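# Lay the towel flat and lengthwise beside the basket

## Task

Leave the towel spread flat in a single layer, entirely on the table, with its long edges running straight away from the robot toward the table's far edge, and with no part of it over the basket when viewed from above; the basket must stay upright with all of its base resting on the table; at the end both hands have released everything and are withdrawn.

## Robot and tools

ROBOT. Two arms, left_arm and right_arm. Each has a sixteen-motor, four-finger hand: index, middle and ring fingers plus a thumb. The right_arm hand is a right hand and the left_arm hand is its mirror image. Base positions in the scene frame: left_arm (-0.039, +0.316, 0), right_arm (-0.038, -0.274, 0). Both are turned slightly about z.

FRAMES. Scene frame: origin at table height, midway between the arms; +x points out over the table away from the robot, +z points up, and left_arm sits on the +y side. Image left and right do not match the arm names. Hand poses, Hand target and wrist-camera poses are given in each arm's own base frame. Fixed cameras and the table use the scene frame. Each hand has a hand point near the finger knuckles. In its axes, +z runs along straight fingers toward the tips and +y points out from the palm face (palm surface at y = -0.062). On the right hand +x points away from the thumb; on the left hand +x points toward it. Straight fingertips reach about 0.139 m past the knuckles, which sit at z = -0.017. A rigid mast near the wrist (x +0.05 to +0.10 on the right hand, sign flipped on the left; z -0.16 to -0.11; out to y +0.06) can strike objects.

execute_actions(actions, cameras). actions is a list of actions run in order, each lasting 0.5 s. An action is a table of up to 15 rows, one row per 1/30 s step. If fewer rows are given, the last row repeats until the 15 steps are done. Every row holds 48 numbers, each in [-1, 1], and both arms are always included. The layout is: left arm dx, dy, dz, rx, ry, rz; left hand's 16 motor numbers; left current_limit; left speed; then the same 24 numbers for the right arm.
- dx..rz are relative offsets, not poses. They are measured from that arm's Hand target at the moment the action starts, along the Hand target's own axes. Every row of the action is measured from that same start, not from the row before. A new action starts from the updated Hand target, so sending the same offset again moves the arm further. Scale: 1.0 equals 0.6 m for dx, dy, dz and 180 degrees for rotation. rx, ry, rz together form one rotation vector. Each step, the commanded orientation is limited to 40 degrees from the measured orientation.
- The 16 motor numbers are absolute goal angles, each mapped linearly between that hinge's two stops. Order: index_mcp, index_abd, index_pip, index_dip, middle_mcp, middle_abd, middle_pip, middle_dip, ring_mcp, ring_abd, ring_pip, ring_dip, thumb_cmc, thumb_axl, thumb_mcp, thumb_ipl. A 0 is a goal like any other value. To keep a hand unchanged, send back its hand_goal, hand_current_limit and hand_speed. Open hand: +0.75, 0, +0.58, +0.70 for each of the three fingers, then +0.71, +0.68, +0.23, +0.17 for the thumb. Lower values bend the fingers toward the palm at _mcp, _pip and _dip. thumb_cmc moving toward -1 brings the thumb in front of the palm.
- current_limit runs linearly from 0 mA at -1 to 550 mA at +1, with a floor of 11 mA. speed sets the motor rate to (speed+1)/2 times 8.5 rad/s. Initial values are +0.4 and -0.6, and whatever was last sent stays in effect.
- cameras: a list of names (cam_high, cam_low, cam_left_wrist, cam_right_wrist, or "all"). Images come back when actions is empty, or when cameras asks for them. Any unknown name makes the call invalid. All images are 896x504.

zoom_image(camera, region). region is [x0, y0, x1, y1] in pixels of that camera's most recent full image, origin at the top left. It may be at most 504 wide and 504 high. Only cameras in the latest image set can be zoomed.

read_manual(section): returns licence text only and does not move anything.

finished_scene(scene=1): ends the scene permanently. The goal must still hold once the robot lets go. Replying without a tool call also ends the scene.

RESULTS.
- end_effector_position (metres) and end_effector_quat_wxyz, both in the arm's base frame.
- Hand target: the last commanded pose after clipping; the next offsets count from it.
- Joint positions and velocities. "within noise" means the arm is still.
- Joint torques, which include gravity. Joints 3 and 4 wrap around at ±28 N m.
- Per motor, in motor order: hand_goal, hand_measured, hand_current_ma (positive means pushing toward -1), and hand_state (moving, goal, blocked, overload).
- hand_current_limit and hand_speed.
- A list of positions sampled at some steps.
- A MOTOR HOT warning (85 °C) or an OVER-TEMPERATURE FAULT (at 100 °C the arm goes limp for 30 to 60 s or more).

BEHAVIOUR. Hands often stop a few centimetres short of the target or sag below it, more so when loaded. Waiting does not fix this. The next action, even all zeros, requests the target again; if the hand is still short, send the remaining distance as an offset. To compensate for sag, command the hand higher. Very small moves may not start. To stop pushing against a surface, set the target back past where the hand actually is. A finger presses only while its goal lies beyond the object's surface. When a motor draws 495 mA or more for 5 s in total, it shuts off for 10 s and then springs to its goal. If an arm stops, any new hand commands sent during the stop are lost.

AVOID. Dropping things, releasing objects that are still moving, slamming, or hitting or pushing hard against fixed or heavy items. Any contact between the two arms or hands, including one hand gripping the other's fingers. Anything leaving the table. Knocking the basket over. Long stretched-out or loaded holds, which overheat motors. The simulation keeps running while you think, holding the last command.

Each tool is called after "Request:" as name(argument=value, ...), one argument or row to a line, values as JSON.

## Session

Request:
execute_actions(
  actions=[],
  cameras=["all"],
)

Scene clock: 0.00 s.
left_arm: end_effector_position=(+0.2739, -0.0642, +0.2655) hand_goal=(+0.754, +0.000, +0.576, +0.696, +0.754, +0.000, +0.576, +0.696, +0.754, +0.000, +0.576, +0.696, +0.714, +0.678, +0.226, +0.168) hand_measured=(+0.754, +0.000, +0.576, +0.696, +0.754, +0.000, +0.576, +0.696, +0.754, +0.000, +0.576, +0.696, +0.714, +0.678, +0.226, +0.168) hand_current_ma=(+0, +0, +0, +0, +0, +0, +0, +0, +0, +0, +0, +0, +0, +0, +0, +0) hand_state=(goal, goal, goal, goal, goal, goal, goal, goal, goal, goal, goal, goal, goal, goal, goal, goal) hand_current_limit=0.40 hand_speed=-0.60 end_effector_quat_wxyz=(+0.256, +0.334, +0.906, +0.055) | right_arm: end_effector_position=(+0.4129, +0.2194, +0.3464) hand_goal=(+0.754, +0.000, +0.576, +0.696, +0.754, +0.000, +0.576, +0.696, +0.754, +0.000, +0.576, +0.696, +0.714, +0.678, +0.226, +0.168) hand_measured=(+0.754, +0.000, +0.576, +0.696, +0.754, +0.000, +0.576, +0.696, +0.754, +0.000, +0.576, +0.696, +0.714, +0.678, +0.226, +0.168) hand_current_ma=(+0, +0, +0, +0, +0, +0, +0, +0, +0, +0, +0, +0, +0, +0, +0, +0) hand_state=(goal, goal, goal, goal, goal, goal, goal, goal, goal, goal, goal, goal, goal, goal, goal, goal) hand_current_limit=0.40 hand_speed=-0.60 end_effector_quat_wxyz=(+0.011, +0.788, +0.588, +0.181)
Joint positions: left_arm=[-0.71 0.741 0.825 -1.197 -0.276 -1.509] | right_arm=[0.681 1.247 1.387 -1.347 0.035 0.964]
Joint velocities: within noise
Joint torques (N m): no reading
Heat: left arm: hottest wrist pitch 25 °C; right arm: hottest waist 25 °C.
Hand target: left_arm +0.2781, -0.0677, +0.2799; +0.271, +0.330, +0.903, +0.050 | right_arm +0.4167, +0.2224, +0.3601; +0.010, +0.786, +0.586, +0.196

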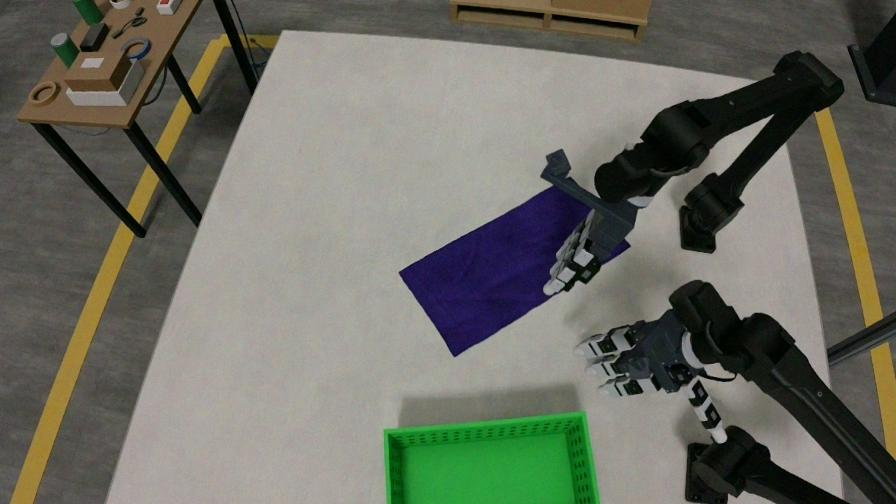

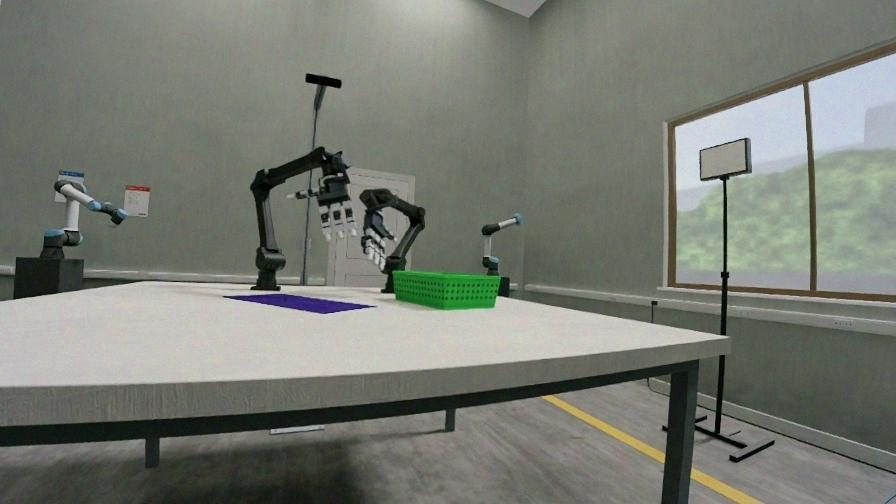

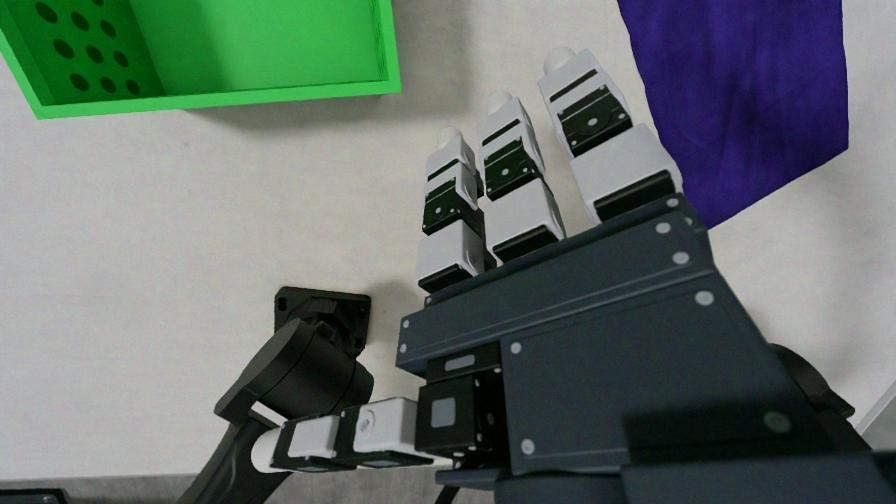

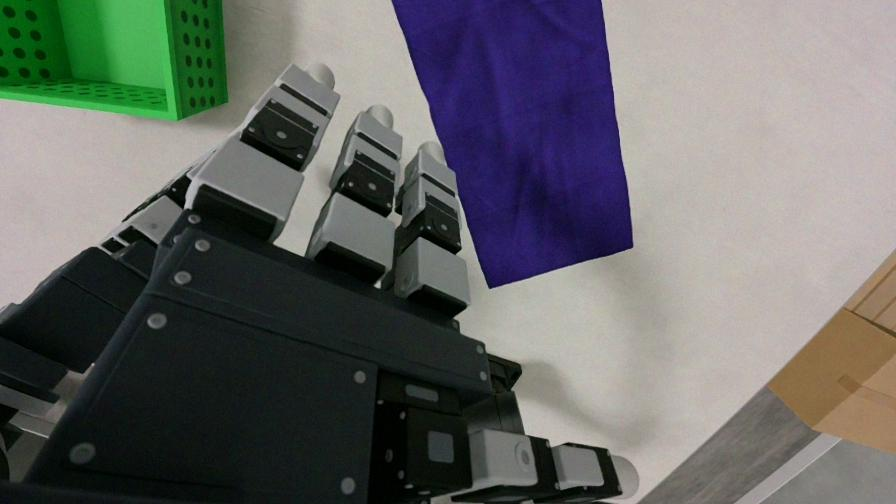

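Request:
execute_actions(
  actions=[
    [[0,0,0,0,0,0,0.75,0,0.58,0.7,0.75,0,0.58,0.7,0.75,0,0.58,0.7,0.71,0.68,0.23,0.17,0.2,-0.6,-0.105,-0.019,0.011,0,0,0,0.34,0,0.58,0.7,0.34,0,0.58,0.7,0.34,0,0.58,0.7,0.71,0.68,0.23,0.17,0.2,-0.6]],
    [[-0.04,0.005,0.022,0,0,0,0.75,0,0.58,0.7,0.75,0,0.58,0.7,0.75,0,0.58,0.7,0.71,0.68,0.23,0.17,0.2,-0.6,-0.105,-0.019,0.011,0,0,0,0.34,0,0.58,0.7,0.34,0,0.58,0.7,0.34,0,0.58,0.7,0.71,0.68,0.23,0.17,0.2,-0.6]],
    [[-0.08,0.01,0.046,0,0,0,0.75,0,0.58,0.7,0.75,0,0.58,0.7,0.75,0,0.58,0.7,0.71,0.68,0.23,0.17,0.2,-0.6,-0.105,-0.019,0.011,0,0,0,0.34,0,0.58,0.7,0.34,0,0.58,0.7,0.34,0,0.58,0.7,0.71,0.68,0.23,0.17,0.2,-0.6]],
    [[-0.09,0.011,0.052,0,0,0,0.75,0,0.58,0.7,0.75,0,0.58,0.7,0.75,0,0.58,0.7,0.71,0.68,0.23,0.17,0.2,-0.6,-0.105,-0.019,0.011,0,0,0,0.34,0,0.58,0.7,0.34,0,0.58,0.7,0.34,0,0.58,0.7,0.71,0.68,0.23,0.17,0.2,-0.6]],
    [[-0.09,0.011,0.052,0,0,0,0.75,0,0.58,0.7,0.75,0,0.58,0.7,0.75,0,0.58,0.7,0.71,0.68,0.23,0.17,0.2,-0.6,0,0,0,0.041,-0.016,-0.108,0.34,0,0.58,0.7,0.34,0,0.58,0.7,0.34,0,0.58,0.7,0.71,0.68,0.23,0.17,0.2,-0.6]],
    [[-0.09,0.011,0.052,0,0,0,0.75,0,0.58,0.7,0.75,0,0.58,0.7,0.75,0,0.58,0.7,0.71,0.68,0.23,0.17,0.2,-0.6,0,0,0,0.041,-0.016,-0.108,0.34,0,0.58,0.7,0.34,0,0.58,0.7,0.34,0,0.58,0.7,0.71,0.68,0.23,0.17,0.2,-0.6]],
    [[-0.09,0.011,0.052,0,0,0,0.75,0,0.58,0.7,0.75,0,0.58,0.7,0.75,0,0.58,0.7,0.71,0.68,0.23,0.17,0.2,-0.6,0,0,0,0.041,-0.016,-0.108,0.34,0,0.58,0.7,0.34,0,0.58,0.7,0.34,0,0.58,0.7,0.71,0.68,0.23,0.17,0.2,-0.6]],
    [[-0.065,0.009,0.038,0,0,0,0.75,0,0.58,0.7,0.75,0,0.58,0.7,0.75,0,0.58,0.7,0.71,0.68,0.23,0.17,0.2,-0.6,0,0,0,0,0,0,0.34,0,0.58,0.7,0.34,0,0.58,0.7,0.34,0,0.58,0.7,0.71,0.68,0.23,0.17,0.2,-0.6]],
    [[0,0,0,-0.02,0.07,0.03,0.75,0,0.58,0.7,0.75,0,0.58,0.7,0.75,0,0.58,0.7,0.71,0.68,0.23,0.17,0.2,-0.6,0,0,0,0,0,0,0.34,0,0.58,0.7,0.34,0,0.58,0.7,0.34,0,0.58,0.7,0.71,0.68,0.23,0.17,0.2,-0.6]],
    [[0,0,0,-0.02,0.07,0.03,0.75,0,0.58,0.7,0.75,0,0.58,0.7,0.75,0,0.58,0.7,0.71,0.68,0.23,0.17,0.2,-0.6,0,0,0,0,0,0,0.34,0,0.58,0.7,0.34,0,0.58,0.7,0.34,0,0.58,0.7,0.71,0.68,0.23,0.17,0.2,-0.6]],
  ],
  cameras=["cam_high", "cam_right_wrist", "cam_left_wrist"],
)

Scene clock: 89.80 s.
left_arm: end_effector_position=(+0.6007, -0.2487, +0.2668) hand_goal=(+0.750, +0.000, +0.580, +0.700, +0.750, +0.000, +0.580, +0.700, +0.750, +0.000, +0.580, +0.700, +0.710, +0.680, +0.230, +0.170) hand_measured=(+0.754, +0.000, +0.578, +0.698, +0.754, +0.000, +0.578, +0.698, +0.754, +0.000, +0.578, +0.698, +0.714, +0.678, +0.224, +0.168) hand_current_ma=(+11, +1, -5, -7, +11, +1, -5, -7, +11, +1, -5, -9, +15, -8, -26, -10) hand_state=(goal, goal, goal, goal, goal, goal, goal, goal, goal, goal, goal, goal, goal, goal, goal, goal) hand_current_limit=0.20 hand_speed=-0.60 end_effector_quat_wxyz=(+0.066, +0.384, +0.898, +0.204) | right_arm: end_effector_position=(+0.3104, +0.0140, +0.2284) hand_goal=(+0.340, +0.000, +0.580, +0.700, +0.340, +0.000, +0.580, +0.700, +0.340, +0.000, +0.580, +0.700, +0.710, +0.680, +0.230, +0.170) hand_measured=(+0.350, +0.000, +0.580, +0.698, +0.350, +0.000, +0.580, +0.698, +0.348, +0.000, +0.580, +0.698, +0.712, +0.678, +0.224, +0.168) hand_current_ma=(+14, +0, -1, -3, +16, +0, -1, -2, +11, +0, -1, -2, +2, -3, -11, -3) hand_state=(goal, goal, goal, goal, goal, goal, goal, goal, goal, goal, goal, goal, goal, goal, goal, goal) hand_current_limit=0.20 hand_speed=-0.60 end_effector_quat_wxyz=(-0.015, +0.400, +0.916, -0.008)
Joint positions: left_arm=[-0.628 2.025 2.08 -1.585 -0.43 -1.381] | right_arm=[-0.109 0.961 0.958 -1.601 0.007 -0.856]
Joint torques (N m): left_arm=[-1.32 -16.73 13.2 0.14 -0.74 -0.09] | right_arm=[-0.32 -2.61 13.08 -0.03 -0.09 -0.04]
Heat: left arm: hottest elbow 35 °C; right arm: hottest elbow 34 °C.
Hand target: left_arm +0.6073, -0.2567, +0.2801; +0.082, +0.377, +0.900, +0.202 | right_arm +0.3236, +0.0093, +0.2499; +0.001, +0.403, +0.915, -0.002
Off the commanded pose: left_arm 0.017 m, 2 deg | right_arm 0.026 m, 2 deg.
Step readings (end_effector_position of left_arm | right_arm):
0: (+0.2739, -0.0642, +0.2655) | (+0.4129, +0.2194, +0.3464)
1: (+0.2739, -0.0642, +0.2655) | (+0.4128, +0.2194, +0.3466)
2: (+0.2739, -0.0642, +0.2655) | (+0.4123, +0.2188, +0.3454)
4: (+0.2739, -0.0642, +0.2655) | (+0.4074, +0.2126, +0.3381)
8: (+0.2739, -0.0642, +0.2655) | (+0.3926, +0.1828, +0.3236)
15: (+0.2739, -0.0642, +0.2655) | (+0.3902, +0.1700, +0.3319)
16: (+0.2739, -0.0642, +0.2655) | (+0.3901, +0.1703, +0.3313)
17: (+0.2742, -0.0644, +0.2652) | (+0.3901, +0.1692, +0.3294)
19: (+0.2767, -0.0662, +0.2637) | (+0.3844, +0.1608, +0.3177)
23: (+0.2838, -0.0715, +0.2559) | (+0.3694, +0.1279, +0.2966)
30: (+0.2871, -0.0729, +0.2520) | (+0.3665, +0.1176, +0.3020)
31: (+0.2876, -0.0732, +0.2525) | (+0.3663, +0.1177, +0.3017)
32: (+0.2892, -0.0743, +0.2529) | (+0.3663, +0.1165, +0.2998)
34: (+0.2981, -0.0805, +0.2554) | (+0.3613, +0.1070, +0.2903)
38: (+0.3222, -0.0967, +0.2578) | (+0.3470, +0.0737, +0.2719)
45: (+0.3324, -0.0997, +0.2525) | (+0.3452, +0.0650, +0.2752)
46: (+0.3330, -0.0999, +0.2531) | (+0.3452, +0.0652, +0.2750)
47: (+0.3348, -0.1012, +0.2537) | (+0.3446, +0.0643, +0.2732)
49: (+0.3451, -0.1080, +0.2569) | (+0.3392, +0.0533, +0.2644)
53: (+0.3738, -0.1273, +0.2600) | (+0.3248, +0.0199, +0.2472)
60: (+0.3856, -0.1312, +0.2523) | (+0.3240, +0.0113, +0.2483)
61: (+0.3860, -0.1313, +0.2529) | (+0.3242, +0.0116, +0.2485)
62: (+0.3878, -0.1324, +0.2540) | (+0.3235, +0.0115, +0.2480)
64: (+0.3983, -0.1393, +0.2580) | (+0.3190, +0.0105, +0.2447)
68: (+0.4280, -0.1588, +0.2627) | (+0.3135, +0.0064, +0.2362)
75: (+0.4398, -0.1635, +0.2530) | (+0.3124, +0.0079, +0.2270)
76: (+0.4403, -0.1635, +0.2534) | (+0.3122, +0.0083, +0.2266)
77: (+0.4423, -0.1647, +0.2544) | (+0.3115, +0.0076, +0.2262)
79: (+0.4535, -0.1719, +0.2593) | (+0.3088, +0.0056, +0.2244)
83: (+0.4828, -0.1908, +0.2655) | (+0.3090, +0.0044, +0.2226)
90: (+0.4946, -0.1961, +0.2536) | (+0.3110, +0.0081, +0.2249)
91: (+0.4953, -0.1963, +0.2538) | (+0.3110, +0.0085, +0.2255)
92: (+0.4972, -0.1973, +0.2546) | (+0.3102, +0.0075, +0.2256)
94: (+0.5091, -0.2049, +0.2597) | (+0.3090, +0.0046, +0.2256)
98: (+0.5383, -0.2236, +0.2676) | (+0.3125, +0.0050, +0.2271)
105: (+0.5501, -0.2291, +0.2560) | (+0.3121, +0.0102, +0.2271)
106: (+0.5505, -0.2292, +0.2557) | (+0.3117, +0.0108, +0.2273)
107: (+0.5519, -0.2296, +0.2556) | (+0.3116, +0.0110, +0.2275)
109: (+0.5609, -0.2351, +0.2594) | (+0.3112, +0.0118, +0.2281)
113: (+0.5834, -0.2489, +0.2666) | (+0.3110, +0.0128, +0.2286)
120: (+0.5907, -0.2521, +0.2600) | (+0.3106, +0.0138, +0.2284)
121: (+0.5907, -0.2518, +0.2599) | (+0.3106, +0.0138, +0.2284)
122: (+0.5905, -0.2493, +0.2610) | (+0.3106, +0.0138, +0.2284)
124: (+0.5919, -0.2440, +0.2667) | (+0.3106, +0.0139, +0.2284)
128: (+0.5976, -0.2440, +0.2712) | (+0.3104, +0.0140, +0.2284)
135: (+0.5978, -0.2441, +0.2612) | (+0.3104, +0.0140, +0.2284)
136: (+0.5977, -0.2440, +0.2610) | (+0.3104, +0.0140, +0.2284)
137: (+0.5974, -0.2420, +0.2630) | (+0.3104, +0.0140, +0.2284)
139: (+0.5979, -0.2390, +0.2703) | (+0.3104, +0.0140, +0.2284)
143: (+0.6003, -0.2430, +0.2755) | (+0.3104, +0.0140, +0.2284)
150: (+0.6001, -0.2479, +0.2646) | (+0.3104, +0.0140, +0.2284)
camera_calibration:
cam_left_wrist: T_world_to_cam=[[0.153486, -0.93839, -0.309623, -0.272368], [-0.828241, -0.293064, 0.477631, 0.245406], [-0.538943, 0.183133, -0.822194, 0.712307], [0, 0, 0, 1]] pos_world=[0.628953, -0.314115, 0.384109]
cam_right_wrist: T_world_to_cam=[[0.988354, -0.150762, 0.0206872, -0.284111], [-0.11765, -0.670801, 0.732246, -0.166521], [-0.096518, -0.726152, -0.680726, 0.317858], [0, 0, 0, 1]] pos_world=[0.29189, 0.0762772, 0.344186]
Images, in order (width x height): cam_high 896x504, cam_left_wrist 896x504, cam_right_wrist 896x504.

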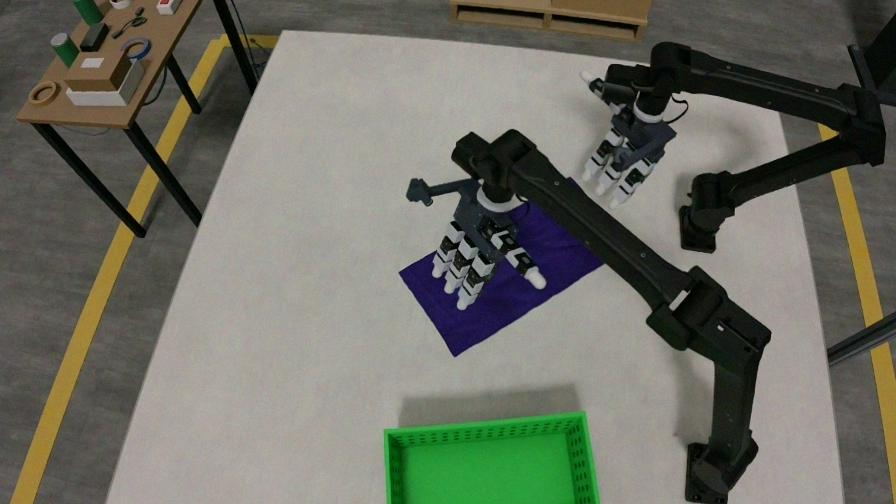

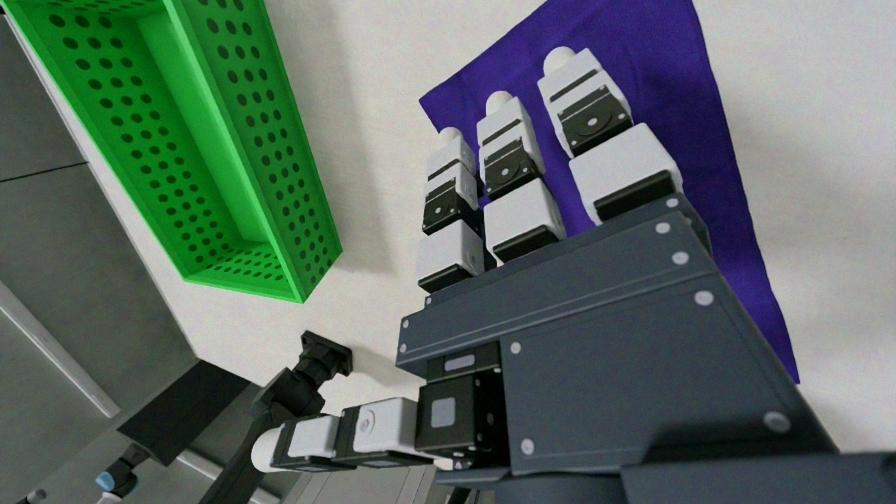

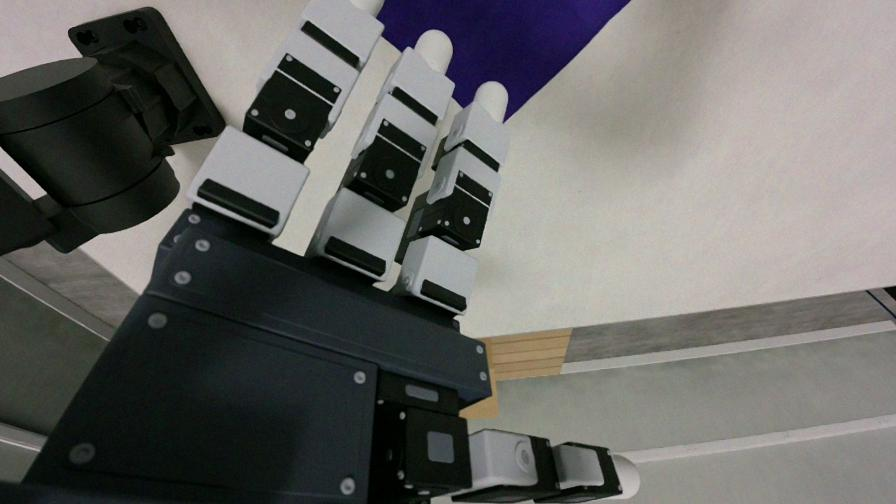

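Request:
execute_actions(
  actions=[
    [[-0.025,-0.043,0.0625,0,0,0,0.75,0,0.58,0.7,0.75,0,0.58,0.7,0.75,0,0.58,0.7,0.71,0.68,0.23,0.17,0,-0.6,0,0,0.075,0,0,0,0.34,0,0.58,0.7,0.34,0,0.58,0.7,0.34,0,0.58,0.7,0.71,0.68,0.23,0.17,0,-0.6]],
    [[-0.025,-0.043,0.0625,0,0,0,0.75,0,0.58,0.7,0.75,0,0.58,0.7,0.75,0,0.58,0.7,0.71,0.68,0.23,0.17,0,-0.6,0,0,0.075,0,0,0,0.34,0,0.58,0.7,0.34,0,0.58,0.7,0.34,0,0.58,0.7,0.71,0.68,0.23,0.17,0,-0.6]],
  ],
  cameras=["cam_high", "cam_left_wrist", "cam_right_wrist"],
)

Scene clock: 107.37 s.
left_arm: end_effector_position=(+0.6166, -0.2831, +0.1921) hand_goal=(+0.750, +0.000, +0.580, +0.700, +0.750, +0.000, +0.580, +0.700, +0.750, +0.000, +0.580, +0.700, +0.710, +0.680, +0.230, +0.170) hand_measured=(+0.754, +0.000, +0.578, +0.698, +0.754, +0.000, +0.578, +0.698, +0.754, +0.000, +0.578, +0.698, +0.714, +0.678, +0.224, +0.168) hand_current_ma=(+11, +1, -5, -7, +11, +1, -5, -7, +11, +1, -5, -9, +15, -8, -26, -10) hand_state=(goal, goal, goal, goal, goal, goal, goal, goal, goal, goal, goal, goal, goal, goal, goal, goal) hand_current_limit=0.00 hand_speed=-0.60 end_effector_quat_wxyz=(+0.076, +0.381, +0.899, +0.202) | right_arm: end_effector_position=(+0.3202, +0.0126, +0.1608) hand_goal=(+0.340, +0.000, +0.580, +0.700, +0.340, +0.000, +0.580, +0.700, +0.340, +0.000, +0.580, +0.700, +0.710, +0.680, +0.230, +0.170) hand_measured=(+0.348, +0.000, +0.580, +0.698, +0.348, +0.000, +0.580, +0.698, +0.348, +0.000, +0.580, +0.698, +0.712, +0.678, +0.224, +0.168) hand_current_ma=(+10, +0, -1, -3, +13, +0, -1, -2, +11, +0, -1, -2, +2, -3, -11, -3) hand_state=(goal, goal, goal, goal, goal, goal, goal, goal, goal, goal, goal, goal, goal, goal, goal, goal) hand_current_limit=0.00 hand_speed=-0.60 end_effector_quat_wxyz=(+0.000, +0.400, +0.917, -0.004)
Joint positions: left_arm=[-0.656 2.129 2.055 -1.448 -0.432 -1.414] | right_arm=[-0.111 0.989 0.79 -1.375 0.007 -0.858]
Joint torques (N m): left_arm=[-1.55 -17.73 9.16 0.88 -0.73 -0.14] | right_arm=[-0.32 -3.02 8.5 0.77 -0.11 -0.04]
Heat: left arm: hottest elbow 36 °C; right arm: hottest elbow 33 °C.
Hand target: left_arm +0.6175, -0.2883, +0.1903; +0.082, +0.377, +0.900, +0.202 | right_arm +0.3237, +0.0089, +0.1599; +0.001, +0.403, +0.915, -0.002
Off the commanded pose: left_arm 0.006 m, 1 deg | right_arm 0.005 m, 0 deg.
Step readings (end_effector_position of left_arm | right_arm):
0: (+0.6007, -0.2487, +0.2668) | (+0.3104, +0.0140, +0.2284)
1: (+0.6007, -0.2487, +0.2668) | (+0.3104, +0.0140, +0.2284)
2: (+0.6008, -0.2494, +0.2665) | (+0.3115, +0.0138, +0.2287)
4: (+0.6026, -0.2537, +0.2647) | (+0.3167, +0.0132, +0.2284)
8: (+0.6081, -0.2601, +0.2552) | (+0.3203, +0.0127, +0.2169)
15: (+0.6106, -0.2657, +0.2378) | (+0.3199, +0.0128, +0.2072)
16: (+0.6108, -0.2659, +0.2369) | (+0.3204, +0.0127, +0.2072)
17: (+0.6114, -0.2673, +0.2351) | (+0.3216, +0.0126, +0.2051)
19: (+0.6138, -0.2699, +0.2317) | (+0.3237, +0.0124, +0.1963)
23: (+0.6163, -0.2768, +0.2174) | (+0.3166, +0.0132, +0.1688)
30: (+0.6169, -0.2821, +0.1938) | (+0.3193, +0.0126, +0.1605)
camera_calibration:
cam_left_wrist: T_world_to_cam=[[0.160819, -0.941783, -0.295266, -0.338379], [-0.835586, -0.289134, 0.467116, 0.291803], [-0.525293, 0.171599, -0.833439, 0.656229], [0, 0, 0, 1]] pos_world=[0.642957, -0.346918, 0.310708]
cam_right_wrist: T_world_to_cam=[[0.987328, -0.150263, 0.0510348, -0.297186], [-0.139527, -0.668759, 0.73027, -0.109519], [-0.0756026, -0.728137, -0.68125, 0.26515], [0, 0, 0, 1]] pos_world=[0.298185, 0.0751681, 0.275779]
Images, in order (width x height): cam_high 896x504, cam_left_wrist 896x504, cam_right_wrist 896x504.

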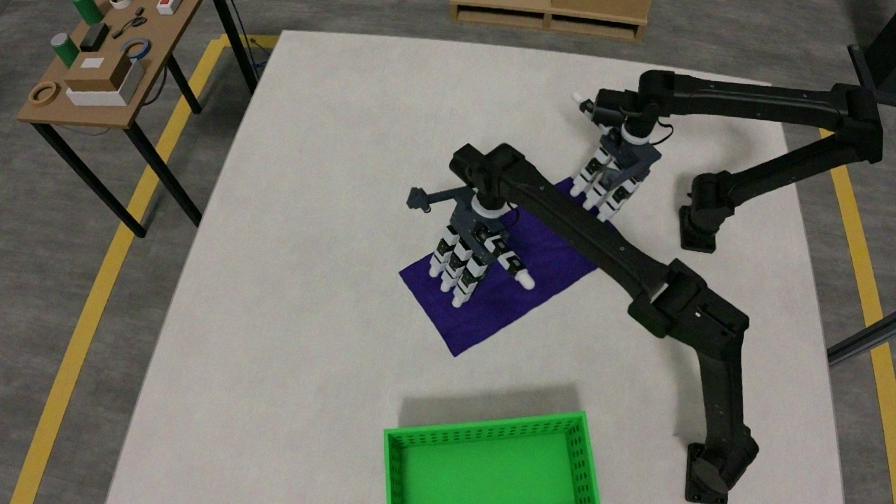

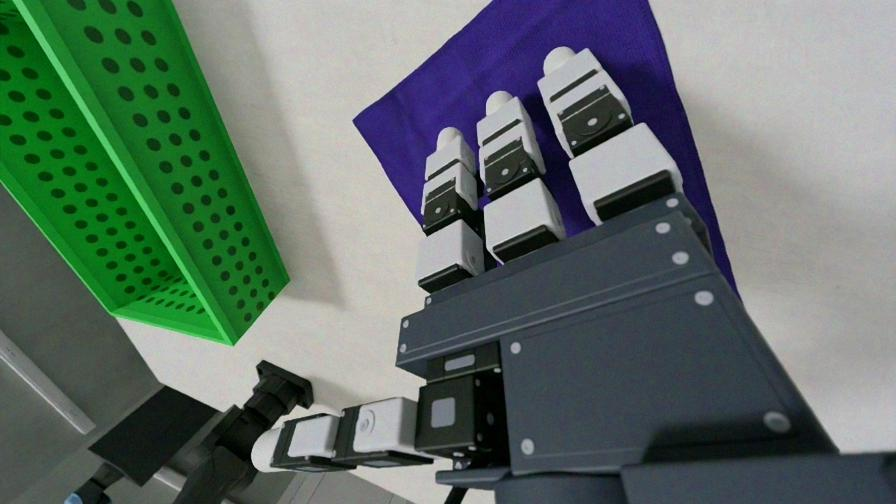

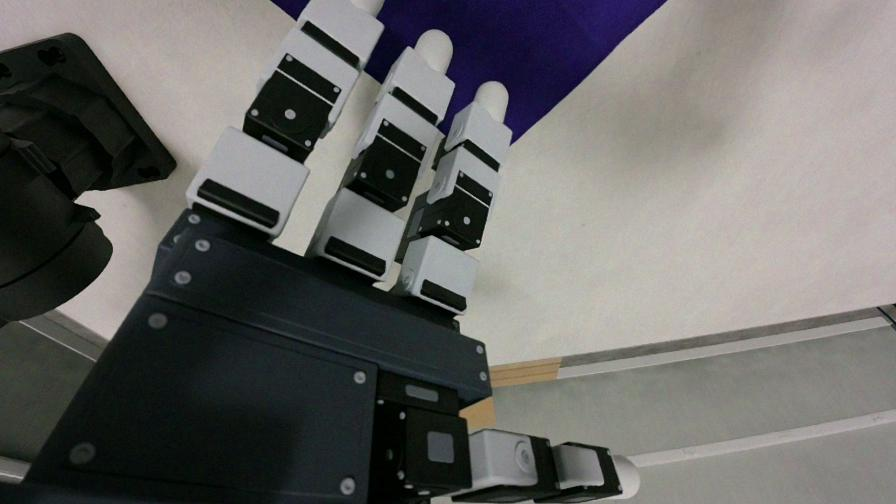

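Request:
execute_actions(
  actions=[
    [[0,-0.0127,0.0272,0,0,0,0.75,0,0.58,0.7,0.75,0,0.58,0.7,0.75,0,0.58,0.7,0.71,0.68,0.23,0.17,0,-0.6,0,0,0.035,0,0,0,0.34,0,0.58,0.7,0.34,0,0.58,0.7,0.34,0,0.58,0.7,0.71,0.68,0.23,0.17,0,-0.6]],
    [[0,-0.0127,0.0272,0,0,0,0.75,0,0.58,0.7,0.75,0,0.58,0.7,0.75,0,0.58,0.7,0.71,0.68,0.23,0.17,0,-0.6,0,0,0.035,0,0,0,0.34,0,0.58,0.7,0.34,0,0.58,0.7,0.34,0,0.58,0.7,0.71,0.68,0.23,0.17,0,-0.6]],
    [[0,-0.0056,0.0121,0,0,0,0.75,0,0.58,0.7,0.75,0,0.58,0.7,0.75,0,0.58,0.7,0.71,0.68,0.23,0.17,0,-0.6,0,0,0.0133,0,0,0,0.34,0,0.58,0.7,0.34,0,0.58,0.7,0.34,0,0.58,0.7,0.71,0.68,0.23,0.17,0,-0.6]],
  ],
  cameras=[],
)

Scene clock: 115.77 s.
left_arm: end_effector_position=(+0.6176, -0.2875, +0.1690) hand_goal=(+0.750, +0.000, +0.580, +0.700, +0.750, +0.000, +0.580, +0.700, +0.750, +0.000, +0.580, +0.700, +0.710, +0.680, +0.230, +0.170) hand_measured=(+0.754, +0.000, +0.578, +0.698, +0.750, +0.008, +0.578, +0.698, +0.742, +0.022, +0.576, +0.698, +0.714, +0.678, +0.224, +0.168) hand_current_ma=(+11, +1, -5, -7, -1, +25, -5, -7, -30, +74, -15, -7, +15, -8, -26, -10) hand_state=(goal, goal, goal, goal, goal, goal, goal, goal, goal, blocked, goal, goal, goal, goal, goal, goal) hand_current_limit=0.00 hand_speed=-0.60 end_effector_quat_wxyz=(+0.091, +0.379, +0.899, +0.201) | right_arm: end_effector_position=(+0.3227, +0.0122, +0.1140) hand_goal=(+0.340, +0.000, +0.580, +0.700, +0.340, +0.000, +0.580, +0.700, +0.340, +0.000, +0.580, +0.700, +0.710, +0.680, +0.230, +0.170) hand_measured=(+0.348, +0.000, +0.580, +0.698, +0.348, +0.000, +0.580, +0.698, +0.348, +0.000, +0.580, +0.698, +0.712, +0.678, +0.224, +0.168) hand_current_ma=(+10, +0, -1, -3, +13, +0, -1, -2, +11, +0, -1, -2, +2, -3, -11, -3) hand_state=(goal, goal, goal, goal, goal, goal, goal, goal, goal, goal, goal, goal, goal, goal, goal, goal) hand_current_limit=0.00 hand_speed=-0.60 end_effector_quat_wxyz=(+0.004, +0.400, +0.916, -0.002)
Joint positions: left_arm=[-0.662 2.129 1.991 -1.355 -0.44 -1.418] | right_arm=[-0.111 1.032 0.688 -1.221 0.007 -0.859]
Joint torques (N m): left_arm=[-1.49 -16.73 7.32 1.29 -0.39 -0.1] | right_arm=[-0.21 -3.25 7.75 0.91 -0.1 -0.03]
Heat: left arm: hottest elbow 35 °C; right arm: hottest elbow 33 °C.
Hand target: left_arm +0.6175, -0.2882, +0.1463; +0.082, +0.377, +0.900, +0.202 | right_arm +0.3239, +0.0087, +0.1100; +0.001, +0.403, +0.915, -0.002
Off the commanded pose: left_arm 0.023 m, 1 deg | right_arm 0.005 m, 0 deg.
Step readings (end_effector_position of left_arm | right_arm):
0: (+0.6166, -0.2831, +0.1921) | (+0.3202, +0.0126, +0.1608)
1: (+0.6166, -0.2831, +0.1921) | (+0.3204, +0.0126, +0.1608)
2: (+0.6169, -0.2833, +0.1915) | (+0.3209, +0.0125, +0.1603)
4: (+0.6180, -0.2842, +0.1890) | (+0.3228, +0.0123, +0.1573)
8: (+0.6174, -0.2837, +0.1824) | (+0.3209, +0.0125, +0.1465)
15: (+0.6173, -0.2836, +0.1799) | (+0.3212, +0.0125, +0.1416)
16: (+0.6174, -0.2837, +0.1799) | (+0.3215, +0.0124, +0.1417)
17: (+0.6176, -0.2839, +0.1789) | (+0.3221, +0.0124, +0.1411)
19: (+0.6182, -0.2843, +0.1758) | (+0.3235, +0.0121, +0.1374)
23: (+0.6180, -0.2855, +0.1718) | (+0.3209, +0.0124, +0.1256)
30: (+0.6180, -0.2862, +0.1714) | (+0.3213, +0.0124, +0.1204)
31: (+0.6180, -0.2862, +0.1713) | (+0.3216, +0.0123, +0.1205)
32: (+0.6180, -0.2862, +0.1707) | (+0.3219, +0.0123, +0.1204)
34: (+0.6181, -0.2861, +0.1697) | (+0.3230, +0.0122, +0.1197)
38: (+0.6178, -0.2871, +0.1692) | (+0.3227, +0.0122, +0.1160)
45: (+0.6176, -0.2875, +0.1690) | (+0.3225, +0.0122, +0.1139)
No camera images: "cameras" was empty.

Request:
execute_actions(
  actions=[
    [[0,-0.0056,0.0121,0,-0.0167,0,0.75,0,0.58,0.7,0.75,0,0.58,0.7,0.75,0,0.58,0.7,0.71,0.68,0.23,0.17,0,-0.6,0,0,0.0133,0,0,0,0.34,0,0.58,0.7,0.34,0,0.58,0.7,0.34,0,0.58,0.7,0.71,0.68,0.23,0.17,0,-0.6]],
    [[0,0,0,0,0,0,0.75,0,0.58,0.7,0.75,0,0.58,0.7,0.75,0,0.58,0.7,0.71,0.68,0.23,0.17,0,-0.6,0,0,0.0133,0,0,0,0.34,0,0.58,0.7,0.34,0,0.58,0.7,0.34,0,0.58,0.7,0.71,0.68,0.23,0.17,0,-0.6]],
  ],
  cameras=["cam_high", "cam_left_wrist", "cam_right_wrist"],
)

Scene clock: 125.07 s.
left_arm: end_effector_position=(+0.6140, -0.2871, +0.1661) hand_goal=(+0.750, +0.000, +0.580, +0.700, +0.750, +0.000, +0.580, +0.700, +0.750, +0.000, +0.580, +0.700, +0.710, +0.680, +0.230, +0.170) hand_measured=(+0.742, +0.024, +0.578, +0.698, +0.744, +0.020, +0.576, +0.698, +0.748, +0.006, +0.576, +0.698, +0.714, +0.678, +0.224, +0.168) hand_current_ma=(-29, +82, -9, -7, -25, +66, -15, -7, -6, +18, -16, -7, +15, -8, -26, -10) hand_state=(goal, blocked, goal, goal, goal, goal, goal, goal, goal, goal, goal, goal, goal, goal, goal, goal) hand_current_limit=0.00 hand_speed=-0.60 end_effector_quat_wxyz=(+0.116, +0.376, +0.898, +0.195) | right_arm: end_effector_position=(+0.3228, +0.0124, +0.1053) hand_goal=(+0.340, +0.000, +0.580, +0.700, +0.340, +0.000, +0.580, +0.700, +0.340, +0.000, +0.580, +0.700, +0.710, +0.680, +0.230, +0.170) hand_measured=(+0.348, +0.000, +0.580, +0.698, +0.344, -0.004, +0.580, +0.698, +0.338, -0.006, +0.580, +0.698, +0.712, +0.678, +0.224, +0.168) hand_current_ma=(+10, +0, -1, -3, +6, -3, -1, -2, -3, -8, -1, -2, +2, -3, -11, -3) hand_state=(goal, goal, goal, goal, goal, goal, goal, goal, goal, goal, goal, goal, goal, goal, goal, goal) hand_current_limit=0.00 hand_speed=-0.60 end_effector_quat_wxyz=(+0.006, +0.395, +0.918, -0.001)
Joint positions: left_arm=[-0.665 2.089 1.914 -1.267 -0.44 -1.413] | right_arm=[-0.114 1.041 0.668 -1.187 0.005 -0.872]
Joint torques (N m): left_arm=[-0.79 -16.44 7.09 1.98 -0.03 0.16] | right_arm=[0.15 -2.26 6.72 1.72 -0.06 0.11]
Heat: left arm: hottest elbow 34 °C; right arm: hottest elbow 32 °C.
Hand target: left_arm +0.6175, -0.2881, +0.1383; +0.106, +0.382, +0.898, +0.192 | right_arm +0.3239, +0.0087, +0.0941; +0.001, +0.403, +0.915, -0.002
Off the commanded pose: left_arm 0.028 m, 1 deg | right_arm 0.012 m, 1 deg.
Step readings (end_effector_position of left_arm | right_arm):
0: (+0.6176, -0.2875, +0.1690) | (+0.3227, +0.0122, +0.1140)
1: (+0.6176, -0.2875, +0.1686) | (+0.3227, +0.0122, +0.1140)
2: (+0.6176, -0.2875, +0.1673) | (+0.3227, +0.0122, +0.1136)
4: (+0.6161, -0.2873, +0.1670) | (+0.3235, +0.0121, +0.1123)
8: (+0.6142, -0.2861, +0.1665) | (+0.3226, +0.0121, +0.1078)
15: (+0.6139, -0.2868, +0.1661) | (+0.3224, +0.0122, +0.1064)
16: (+0.6140, -0.2868, +0.1662) | (+0.3224, +0.0122, +0.1064)
17: (+0.6139, -0.2871, +0.1661) | (+0.3226, +0.0122, +0.1062)
19: (+0.6140, -0.2871, +0.1662) | (+0.3228, +0.0124, +0.1056)
23: (+0.6140, -0.2872, +0.1662) | (+0.3226, +0.0122, +0.1051)
30: (+0.6140, -0.2871, +0.1661) | (+0.3227, +0.0124, +0.1052)
camera_calibration:
cam_left_wrist: T_world_to_cam=[[0.170969, -0.954705, -0.243533, -0.367986], [-0.868427, -0.262772, 0.420458, 0.336108], [-0.465407, 0.139605, -0.874017, 0.59465], [0, 0, 0, 1]] pos_world=[0.631554, -0.346015, 0.288798]
cam_right_wrist: T_world_to_cam=[[0.98802, -0.140487, 0.0638796, -0.298608], [-0.142383, -0.670121, 0.728467, -0.0676219], [-0.0595332, -0.728835, -0.682096, 0.222314], [0, 0, 0, 1]] pos_world=[0.298638, 0.0747651, 0.219975]
Images, in order (width x height): cam_high 896x504, cam_left_wrist 896x504, cam_right_wrist 896x504.

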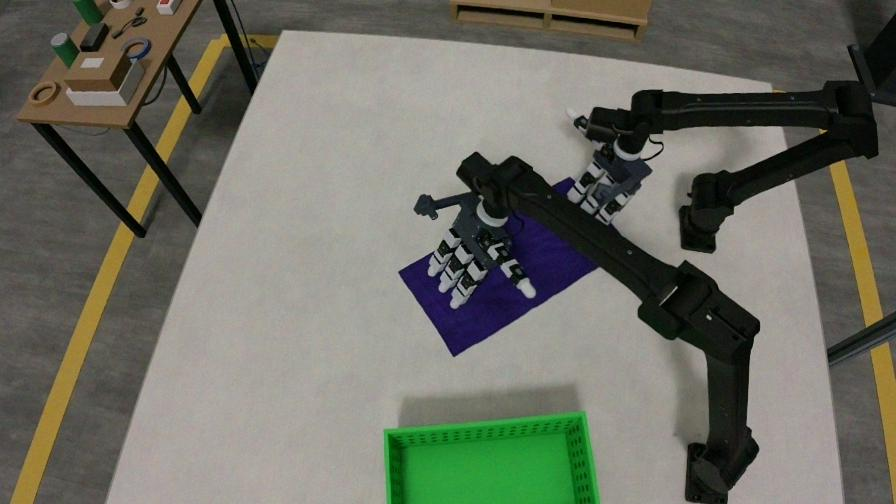

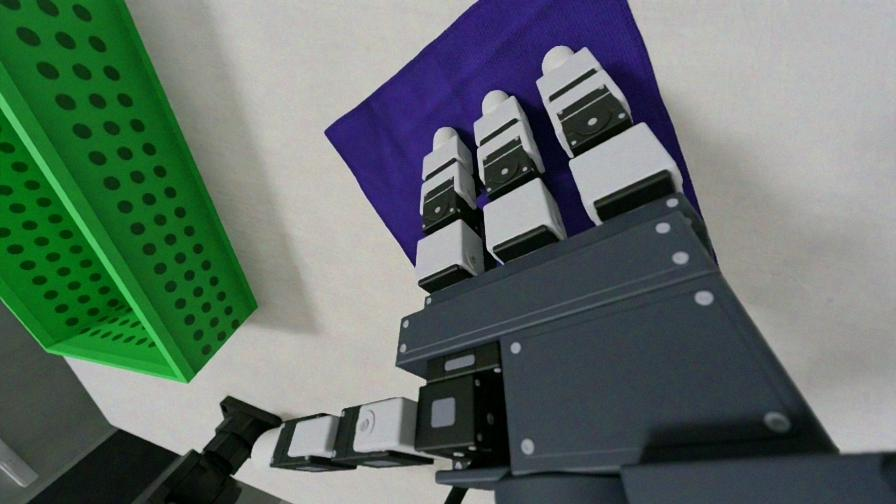

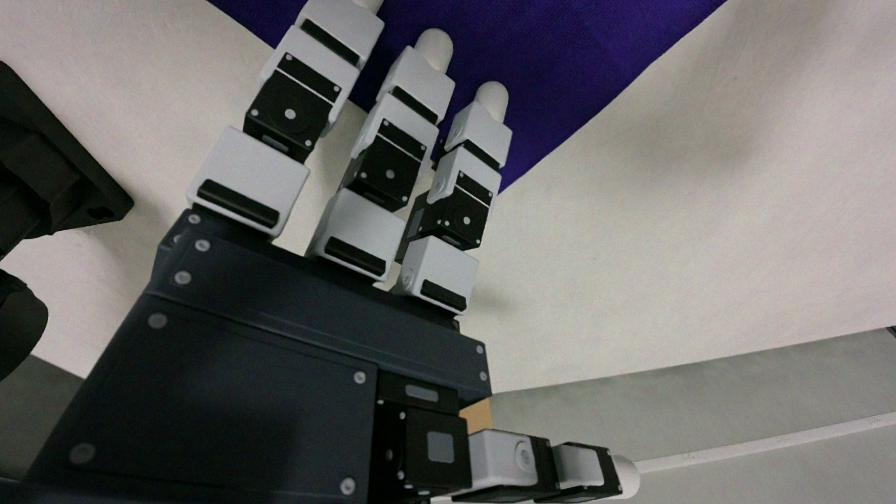

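Request:
execute_actions(
  actions=[
    [[0,-0.004,0.0085,0,0,0,0.75,0,0.58,0.7,0.75,0,0.58,0.7,0.75,0,0.58,0.7,0.71,0.68,0.23,0.17,0,-0.6,0,0,0.016,0,0.0167,0,0.34,0,0.58,0.7,0.34,0,0.58,0.7,0.34,0,0.58,0.7,0.71,0.68,0.23,0.17,0,-0.6]],
    [[0,0,0,0,0,0,0.75,0,0.58,0.7,0.75,0,0.58,0.7,0.75,0,0.58,0.7,0.71,0.68,0.23,0.17,0,-0.6,0,0,0.016,0,0,0,0.34,0,0.58,0.7,0.34,0,0.58,0.7,0.34,0,0.58,0.7,0.71,0.68,0.23,0.17,0,-0.6]],
    [[-0.015,0.001,0,0.0013,-0.0123,0.026,0.75,0,0.58,0.7,0.75,0,0.58,0.7,0.75,0,0.58,0.7,0.71,0.68,0.23,0.17,0,-0.6,0.044,0,0,0,0,0.0288,0.34,0,0.58,0.7,0.34,0,0.58,0.7,0.34,0,0.58,0.7,0.71,0.68,0.23,0.17,0,-0.6]],
    [[-0.015,0.001,0,0.0013,-0.0123,0.026,0.75,0,0.58,0.7,0.75,0,0.58,0.7,0.75,0,0.58,0.7,0.71,0.68,0.23,0.17,0,-0.6,0.044,0.0007,0,0,0,0.0288,0.34,0,0.58,0.7,0.34,0,0.58,0.7,0.34,0,0.58,0.7,0.71,0.68,0.23,0.17,0,-0.6]],
  ],
  cameras=["cam_high", "cam_left_wrist", "cam_right_wrist"],
)

Scene clock: 157.97 s.
left_arm: end_effector_position=(+0.6259, -0.2995, +0.1661) hand_goal=(+0.750, +0.000, +0.580, +0.700, +0.750, +0.000, +0.580, +0.700, +0.750, +0.000, +0.580, +0.700, +0.710, +0.680, +0.230, +0.170) hand_measured=(+0.734, +0.056, +0.570, +0.698, +0.736, +0.016, +0.570, +0.696, +0.742, +0.006, +0.574, +0.698, +0.714, +0.678, +0.224, +0.168) hand_current_ma=(-66, +208, -37, -7, -58, +56, -34, -13, -32, +16, -21, -8, +15, -8, -26, -10) hand_state=(goal, blocked, goal, goal, goal, goal, goal, goal, goal, goal, goal, goal, goal, goal, goal, goal) hand_current_limit=0.00 hand_speed=-0.60 end_effector_quat_wxyz=(+0.134, +0.453, +0.860, +0.192) | right_arm: end_effector_position=(+0.3095, +0.0412, +0.1007) hand_goal=(+0.340, +0.000, +0.580, +0.700, +0.340, +0.000, +0.580, +0.700, +0.340, +0.000, +0.580, +0.700, +0.710, +0.680, +0.230, +0.170) hand_measured=(+0.324, +0.014, +0.570, +0.694, +0.322, +0.024, +0.570, +0.696, +0.318, +0.024, +0.566, +0.694, +0.712, +0.678, +0.224, +0.168) hand_current_ma=(-29, +20, -16, -7, -38, +42, -15, -4, -44, +41, -22, -6, +2, -3, -11, -3) hand_state=(goal, goal, goal, goal, goal, blocked, goal, goal, blocked, blocked, goal, goal, goal, goal, goal, goal) hand_current_limit=0.00 hand_speed=-0.60 end_effector_quat_wxyz=(+0.008, +0.493, +0.870, +0.021)
Joint positions: left_arm=[-0.666 2.045 1.833 -1.148 -0.427 -1.221] | right_arm=[0.058 0.957 0.596 -1.173 -0.026 -0.481]
Joint torques (N m): left_arm=[-0.79 -15.5 7.13 2.15 0.67 0.21] | right_arm=[2.37 -1.61 5.07 -0.12 -0.38 0.06]
Heat: left arm: hottest elbow 31 °C; right arm: hottest elbow 30 °C.
Hand target: left_arm +0.6303, -0.3010, +0.1341; +0.123, +0.462, +0.860, +0.181 | right_arm +0.2901, +0.0496, +0.0774; -0.023, +0.484, +0.875, +0.007
Off the commanded pose: left_arm 0.033 m, 2 deg | right_arm 0.032 m, 4 deg.
Step readings (end_effector_position of left_arm | right_arm):
0: (+0.6140, -0.2871, +0.1661) | (+0.3228, +0.0124, +0.1053)
1: (+0.6140, -0.2871, +0.1661) | (+0.3228, +0.0124, +0.1053)
2: (+0.6141, -0.2872, +0.1659) | (+0.3229, +0.0127, +0.1052)
4: (+0.6140, -0.2872, +0.1658) | (+0.3232, +0.0120, +0.1035)
8: (+0.6138, -0.2876, +0.1655) | (+0.3230, +0.0091, +0.1024)
15: (+0.6137, -0.2879, +0.1655) | (+0.3228, +0.0089, +0.1020)
16: (+0.6137, -0.2879, +0.1655) | (+0.3228, +0.0089, +0.1020)
17: (+0.6137, -0.2879, +0.1655) | (+0.3229, +0.0089, +0.1019)
19: (+0.6137, -0.2879, +0.1655) | (+0.3230, +0.0089, +0.1017)
23: (+0.6137, -0.2879, +0.1655) | (+0.3234, +0.0086, +0.1017)
30: (+0.6137, -0.2879, +0.1655) | (+0.3235, +0.0086, +0.1017)
31: (+0.6138, -0.2879, +0.1655) | (+0.3235, +0.0086, +0.1017)
32: (+0.6142, -0.2882, +0.1653) | (+0.3233, +0.0083, +0.1015)
34: (+0.6151, -0.2892, +0.1658) | (+0.3221, +0.0089, +0.1017)
38: (+0.6171, -0.2908, +0.1657) | (+0.3189, +0.0152, +0.1018)
45: (+0.6190, -0.2923, +0.1658) | (+0.3191, +0.0180, +0.1015)
46: (+0.6191, -0.2925, +0.1657) | (+0.3192, +0.0179, +0.1014)
47: (+0.6195, -0.2929, +0.1657) | (+0.3189, +0.0186, +0.1014)
49: (+0.6202, -0.2941, +0.1658) | (+0.3162, +0.0237, +0.1012)
53: (+0.6228, -0.2968, +0.1659) | (+0.3098, +0.0379, +0.1008)
60: (+0.6252, -0.2989, +0.1660) | (+0.3091, +0.0415, +0.1007)
camera_calibration:
cam_left_wrist: T_world_to_cam=[[0.00418873, -0.966798, -0.255508, -0.279138], [-0.905886, -0.111878, 0.408476, 0.413814], [-0.4235, 0.229751, -0.876278, 0.603153], [0, 0, 0, 1]] pos_world=[0.631473, -0.362148, 0.288174]
cam_right_wrist: T_world_to_cam=[[0.932392, -0.353187, 0.0768421, -0.256532], [-0.303379, -0.649135, 0.697557, 0.00518774], [-0.196487, -0.673708, -0.712397, 0.282467], [0, 0, 0, 1]] pos_world=[0.296264, 0.103064, 0.217323]
Images, in order (width x height): cam_high 896x504, cam_left_wrist 896x504, cam_right_wrist 896x504.

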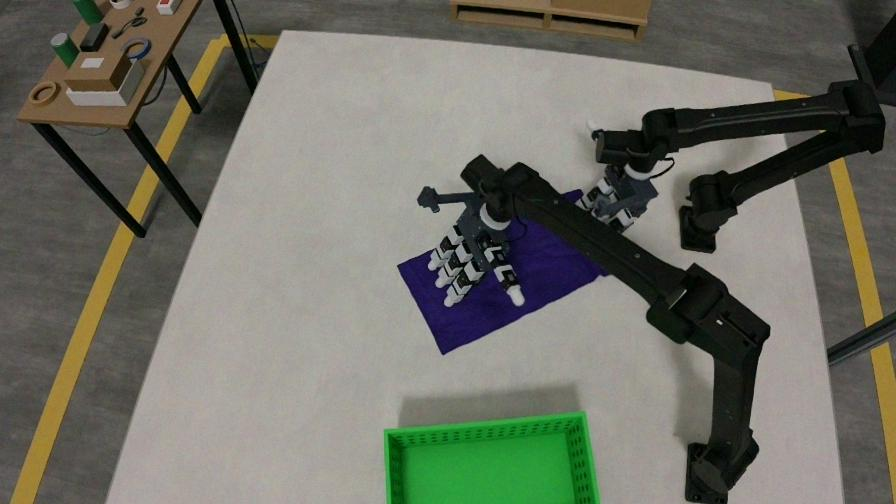

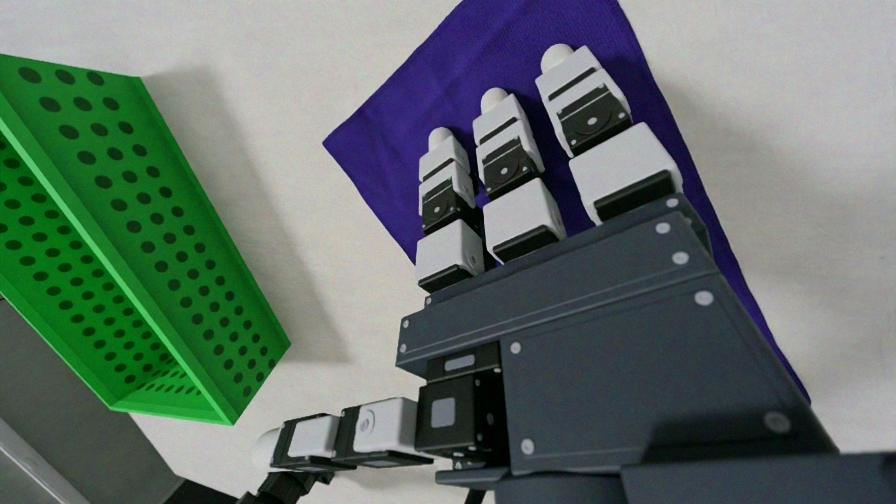

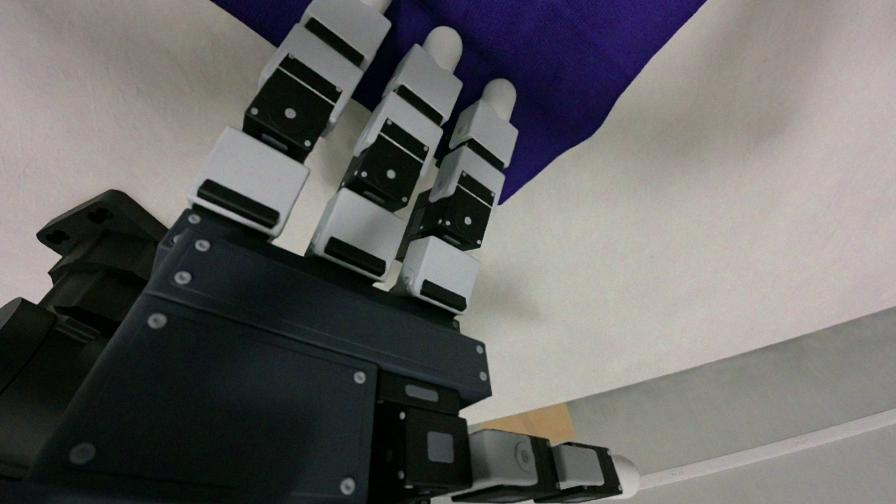

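Request:
execute_actions(
  actions=[
    [[-0.015,0.002,0.001,0.0013,-0.0123,0.026,0.75,0,0.58,0.7,0.75,0,0.58,0.7,0.75,0,0.58,0.7,0.71,0.68,0.23,0.17,0,-0.6,0.044,0.0015,0,0,0,0.0288,0.34,0,0.58,0.7,0.34,0,0.58,0.7,0.34,0,0.58,0.7,0.71,0.68,0.23,0.17,0,-0.6]],
    [[-0.015,0.003,0.0015,0.0013,-0.0123,0.026,0.75,0,0.58,0.7,0.75,0,0.58,0.7,0.75,0,0.58,0.7,0.71,0.68,0.23,0.17,0,-0.6,0.044,0.003,0,0,0,0.0288,0.34,0,0.58,0.7,0.34,0,0.58,0.7,0.34,0,0.58,0.7,0.71,0.68,0.23,0.17,0,-0.6]],
    [[-0.015,0.004,0.002,0.0013,-0.0123,0.026,0.75,0,0.58,0.7,0.75,0,0.58,0.7,0.75,0,0.58,0.7,0.71,0.68,0.23,0.17,0,-0.6,0.044,0.004,0,0,0,0.0288,0.34,0,0.58,0.7,0.34,0,0.58,0.7,0.34,0,0.58,0.7,0.71,0.68,0.23,0.17,0,-0.6]],
  ],
  cameras=["cam_high", "cam_right_wrist"],
)

Scene clock: 165.97 s.
left_arm: end_effector_position=(+0.6478, -0.3191, +0.1672) hand_goal=(+0.750, +0.000, +0.580, +0.700, +0.750, +0.000, +0.580, +0.700, +0.750, +0.000, +0.580, +0.700, +0.710, +0.680, +0.230, +0.170) hand_measured=(+0.726, +0.058, +0.564, +0.694, +0.732, +0.016, +0.568, +0.696, +0.744, +0.012, +0.574, +0.696, +0.714, +0.678, +0.224, +0.168) hand_current_ma=(-99, +213, -64, -20, -70, +56, -41, -17, -21, +40, -18, -12, +15, -8, -26, -10) hand_state=(blocked, blocked, goal, goal, goal, goal, goal, goal, goal, goal, goal, goal, goal, goal, goal, goal) hand_current_limit=0.00 hand_speed=-0.60 end_effector_quat_wxyz=(+0.161, +0.563, +0.792, +0.175) | right_arm: end_effector_position=(+0.2677, +0.1181, +0.0968) hand_goal=(+0.340, +0.000, +0.580, +0.700, +0.340, +0.000, +0.580, +0.700, +0.340, +0.000, +0.580, +0.700, +0.710, +0.680, +0.230, +0.170) hand_measured=(+0.302, +0.016, +0.554, +0.686, +0.310, +0.024, +0.564, +0.692, +0.324, +0.024, +0.566, +0.694, +0.712, +0.678, +0.224, +0.168) hand_current_ma=(-97, +23, -52, -26, -73, +42, -30, -12, -32, +39, -22, -7, +2, -3, -11, -3) hand_state=(blocked, goal, blocked, goal, blocked, blocked, goal, goal, goal, blocked, goal, goal, goal, goal, goal, goal) hand_current_limit=0.00 hand_speed=-0.60 end_effector_quat_wxyz=(-0.008, +0.602, +0.798, +0.024)
Joint positions: left_arm=[-0.648 1.997 1.75 -0.995 -0.356 -0.923] | right_arm=[0.552 0.917 0.57 -1.185 -0.032 0.275]
Joint torques (N m): left_arm=[-0.73 -15.15 7.28 1.95 0.72 0.19] | right_arm=[2.02 0.5 7.27 0.35 -0.46 0.11]
Heat: left arm: hottest elbow 31 °C; right arm: hottest elbow 30 °C.
Hand target: left_arm +0.6482, -0.3221, +0.1350; +0.146, +0.574, +0.789, +0.163 | right_arm +0.2589, +0.1222, +0.0809; -0.024, +0.598, +0.801, +0.004
Off the commanded pose: left_arm 0.032 m, 3 deg | right_arm 0.019 m, 3 deg.
Step readings (end_effector_position of left_arm | right_arm):
0: (+0.6259, -0.2995, +0.1661) | (+0.3095, +0.0412, +0.1007)
1: (+0.6259, -0.2997, +0.1659) | (+0.3095, +0.0413, +0.1007)
2: (+0.6261, -0.3001, +0.1656) | (+0.3089, +0.0419, +0.1005)
4: (+0.6271, -0.3014, +0.1659) | (+0.3058, +0.0479, +0.1001)
8: (+0.6294, -0.3047, +0.1659) | (+0.2986, +0.0642, +0.1001)
15: (+0.6320, -0.3067, +0.1662) | (+0.2963, +0.0681, +0.0997)
16: (+0.6322, -0.3067, +0.1659) | (+0.2962, +0.0681, +0.0996)
17: (+0.6327, -0.3074, +0.1658) | (+0.2958, +0.0687, +0.0996)
19: (+0.6339, -0.3089, +0.1660) | (+0.2933, +0.0755, +0.0995)
23: (+0.6372, -0.3107, +0.1663) | (+0.2863, +0.0919, +0.0992)
30: (+0.6394, -0.3126, +0.1668) | (+0.2838, +0.0954, +0.0990)
31: (+0.6395, -0.3128, +0.1664) | (+0.2837, +0.0953, +0.0989)
32: (+0.6400, -0.3134, +0.1665) | (+0.2831, +0.0960, +0.0989)
34: (+0.6416, -0.3147, +0.1667) | (+0.2798, +0.1022, +0.0987)
38: (+0.6451, -0.3164, +0.1670) | (+0.2715, +0.1169, +0.0982)
45: (+0.6472, -0.3186, +0.1672) | (+0.2683, +0.1184, +0.0970)
camera_calibration:
cam_right_wrist: T_world_to_cam=[[0.811242, -0.583369, 0.0395818, -0.126856], [-0.443386, -0.569624, 0.692053, 0.0737117], [-0.381175, -0.578972, -0.720761, 0.362404], [0, 0, 0, 1]] pos_world=[0.273733, 0.177806, 0.215216]
Images, in order (width x height): cam_high 896x504, cam_right_wrist 896x504.

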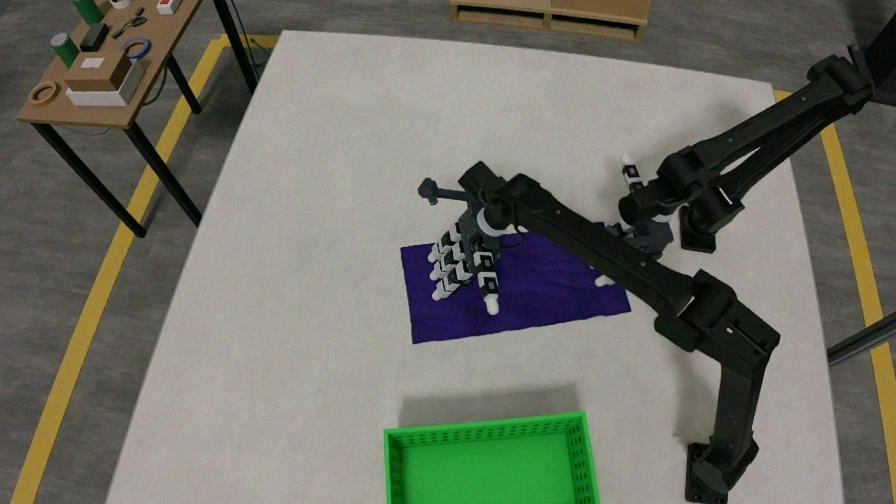

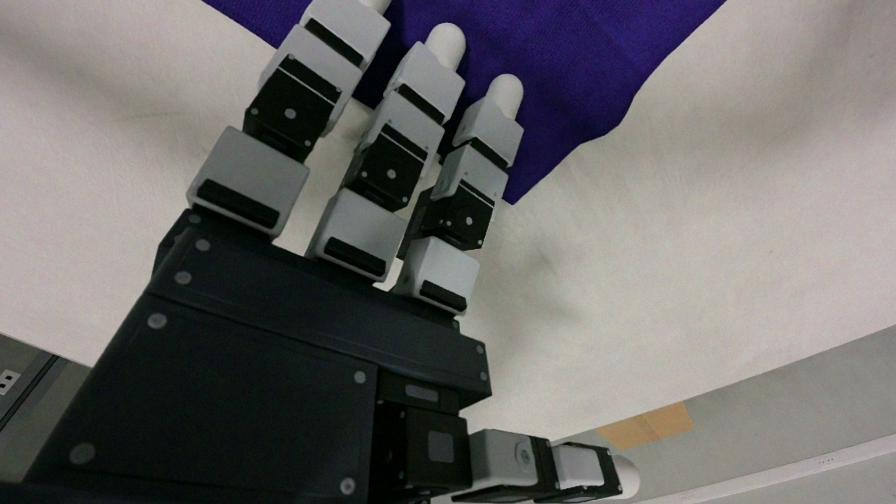

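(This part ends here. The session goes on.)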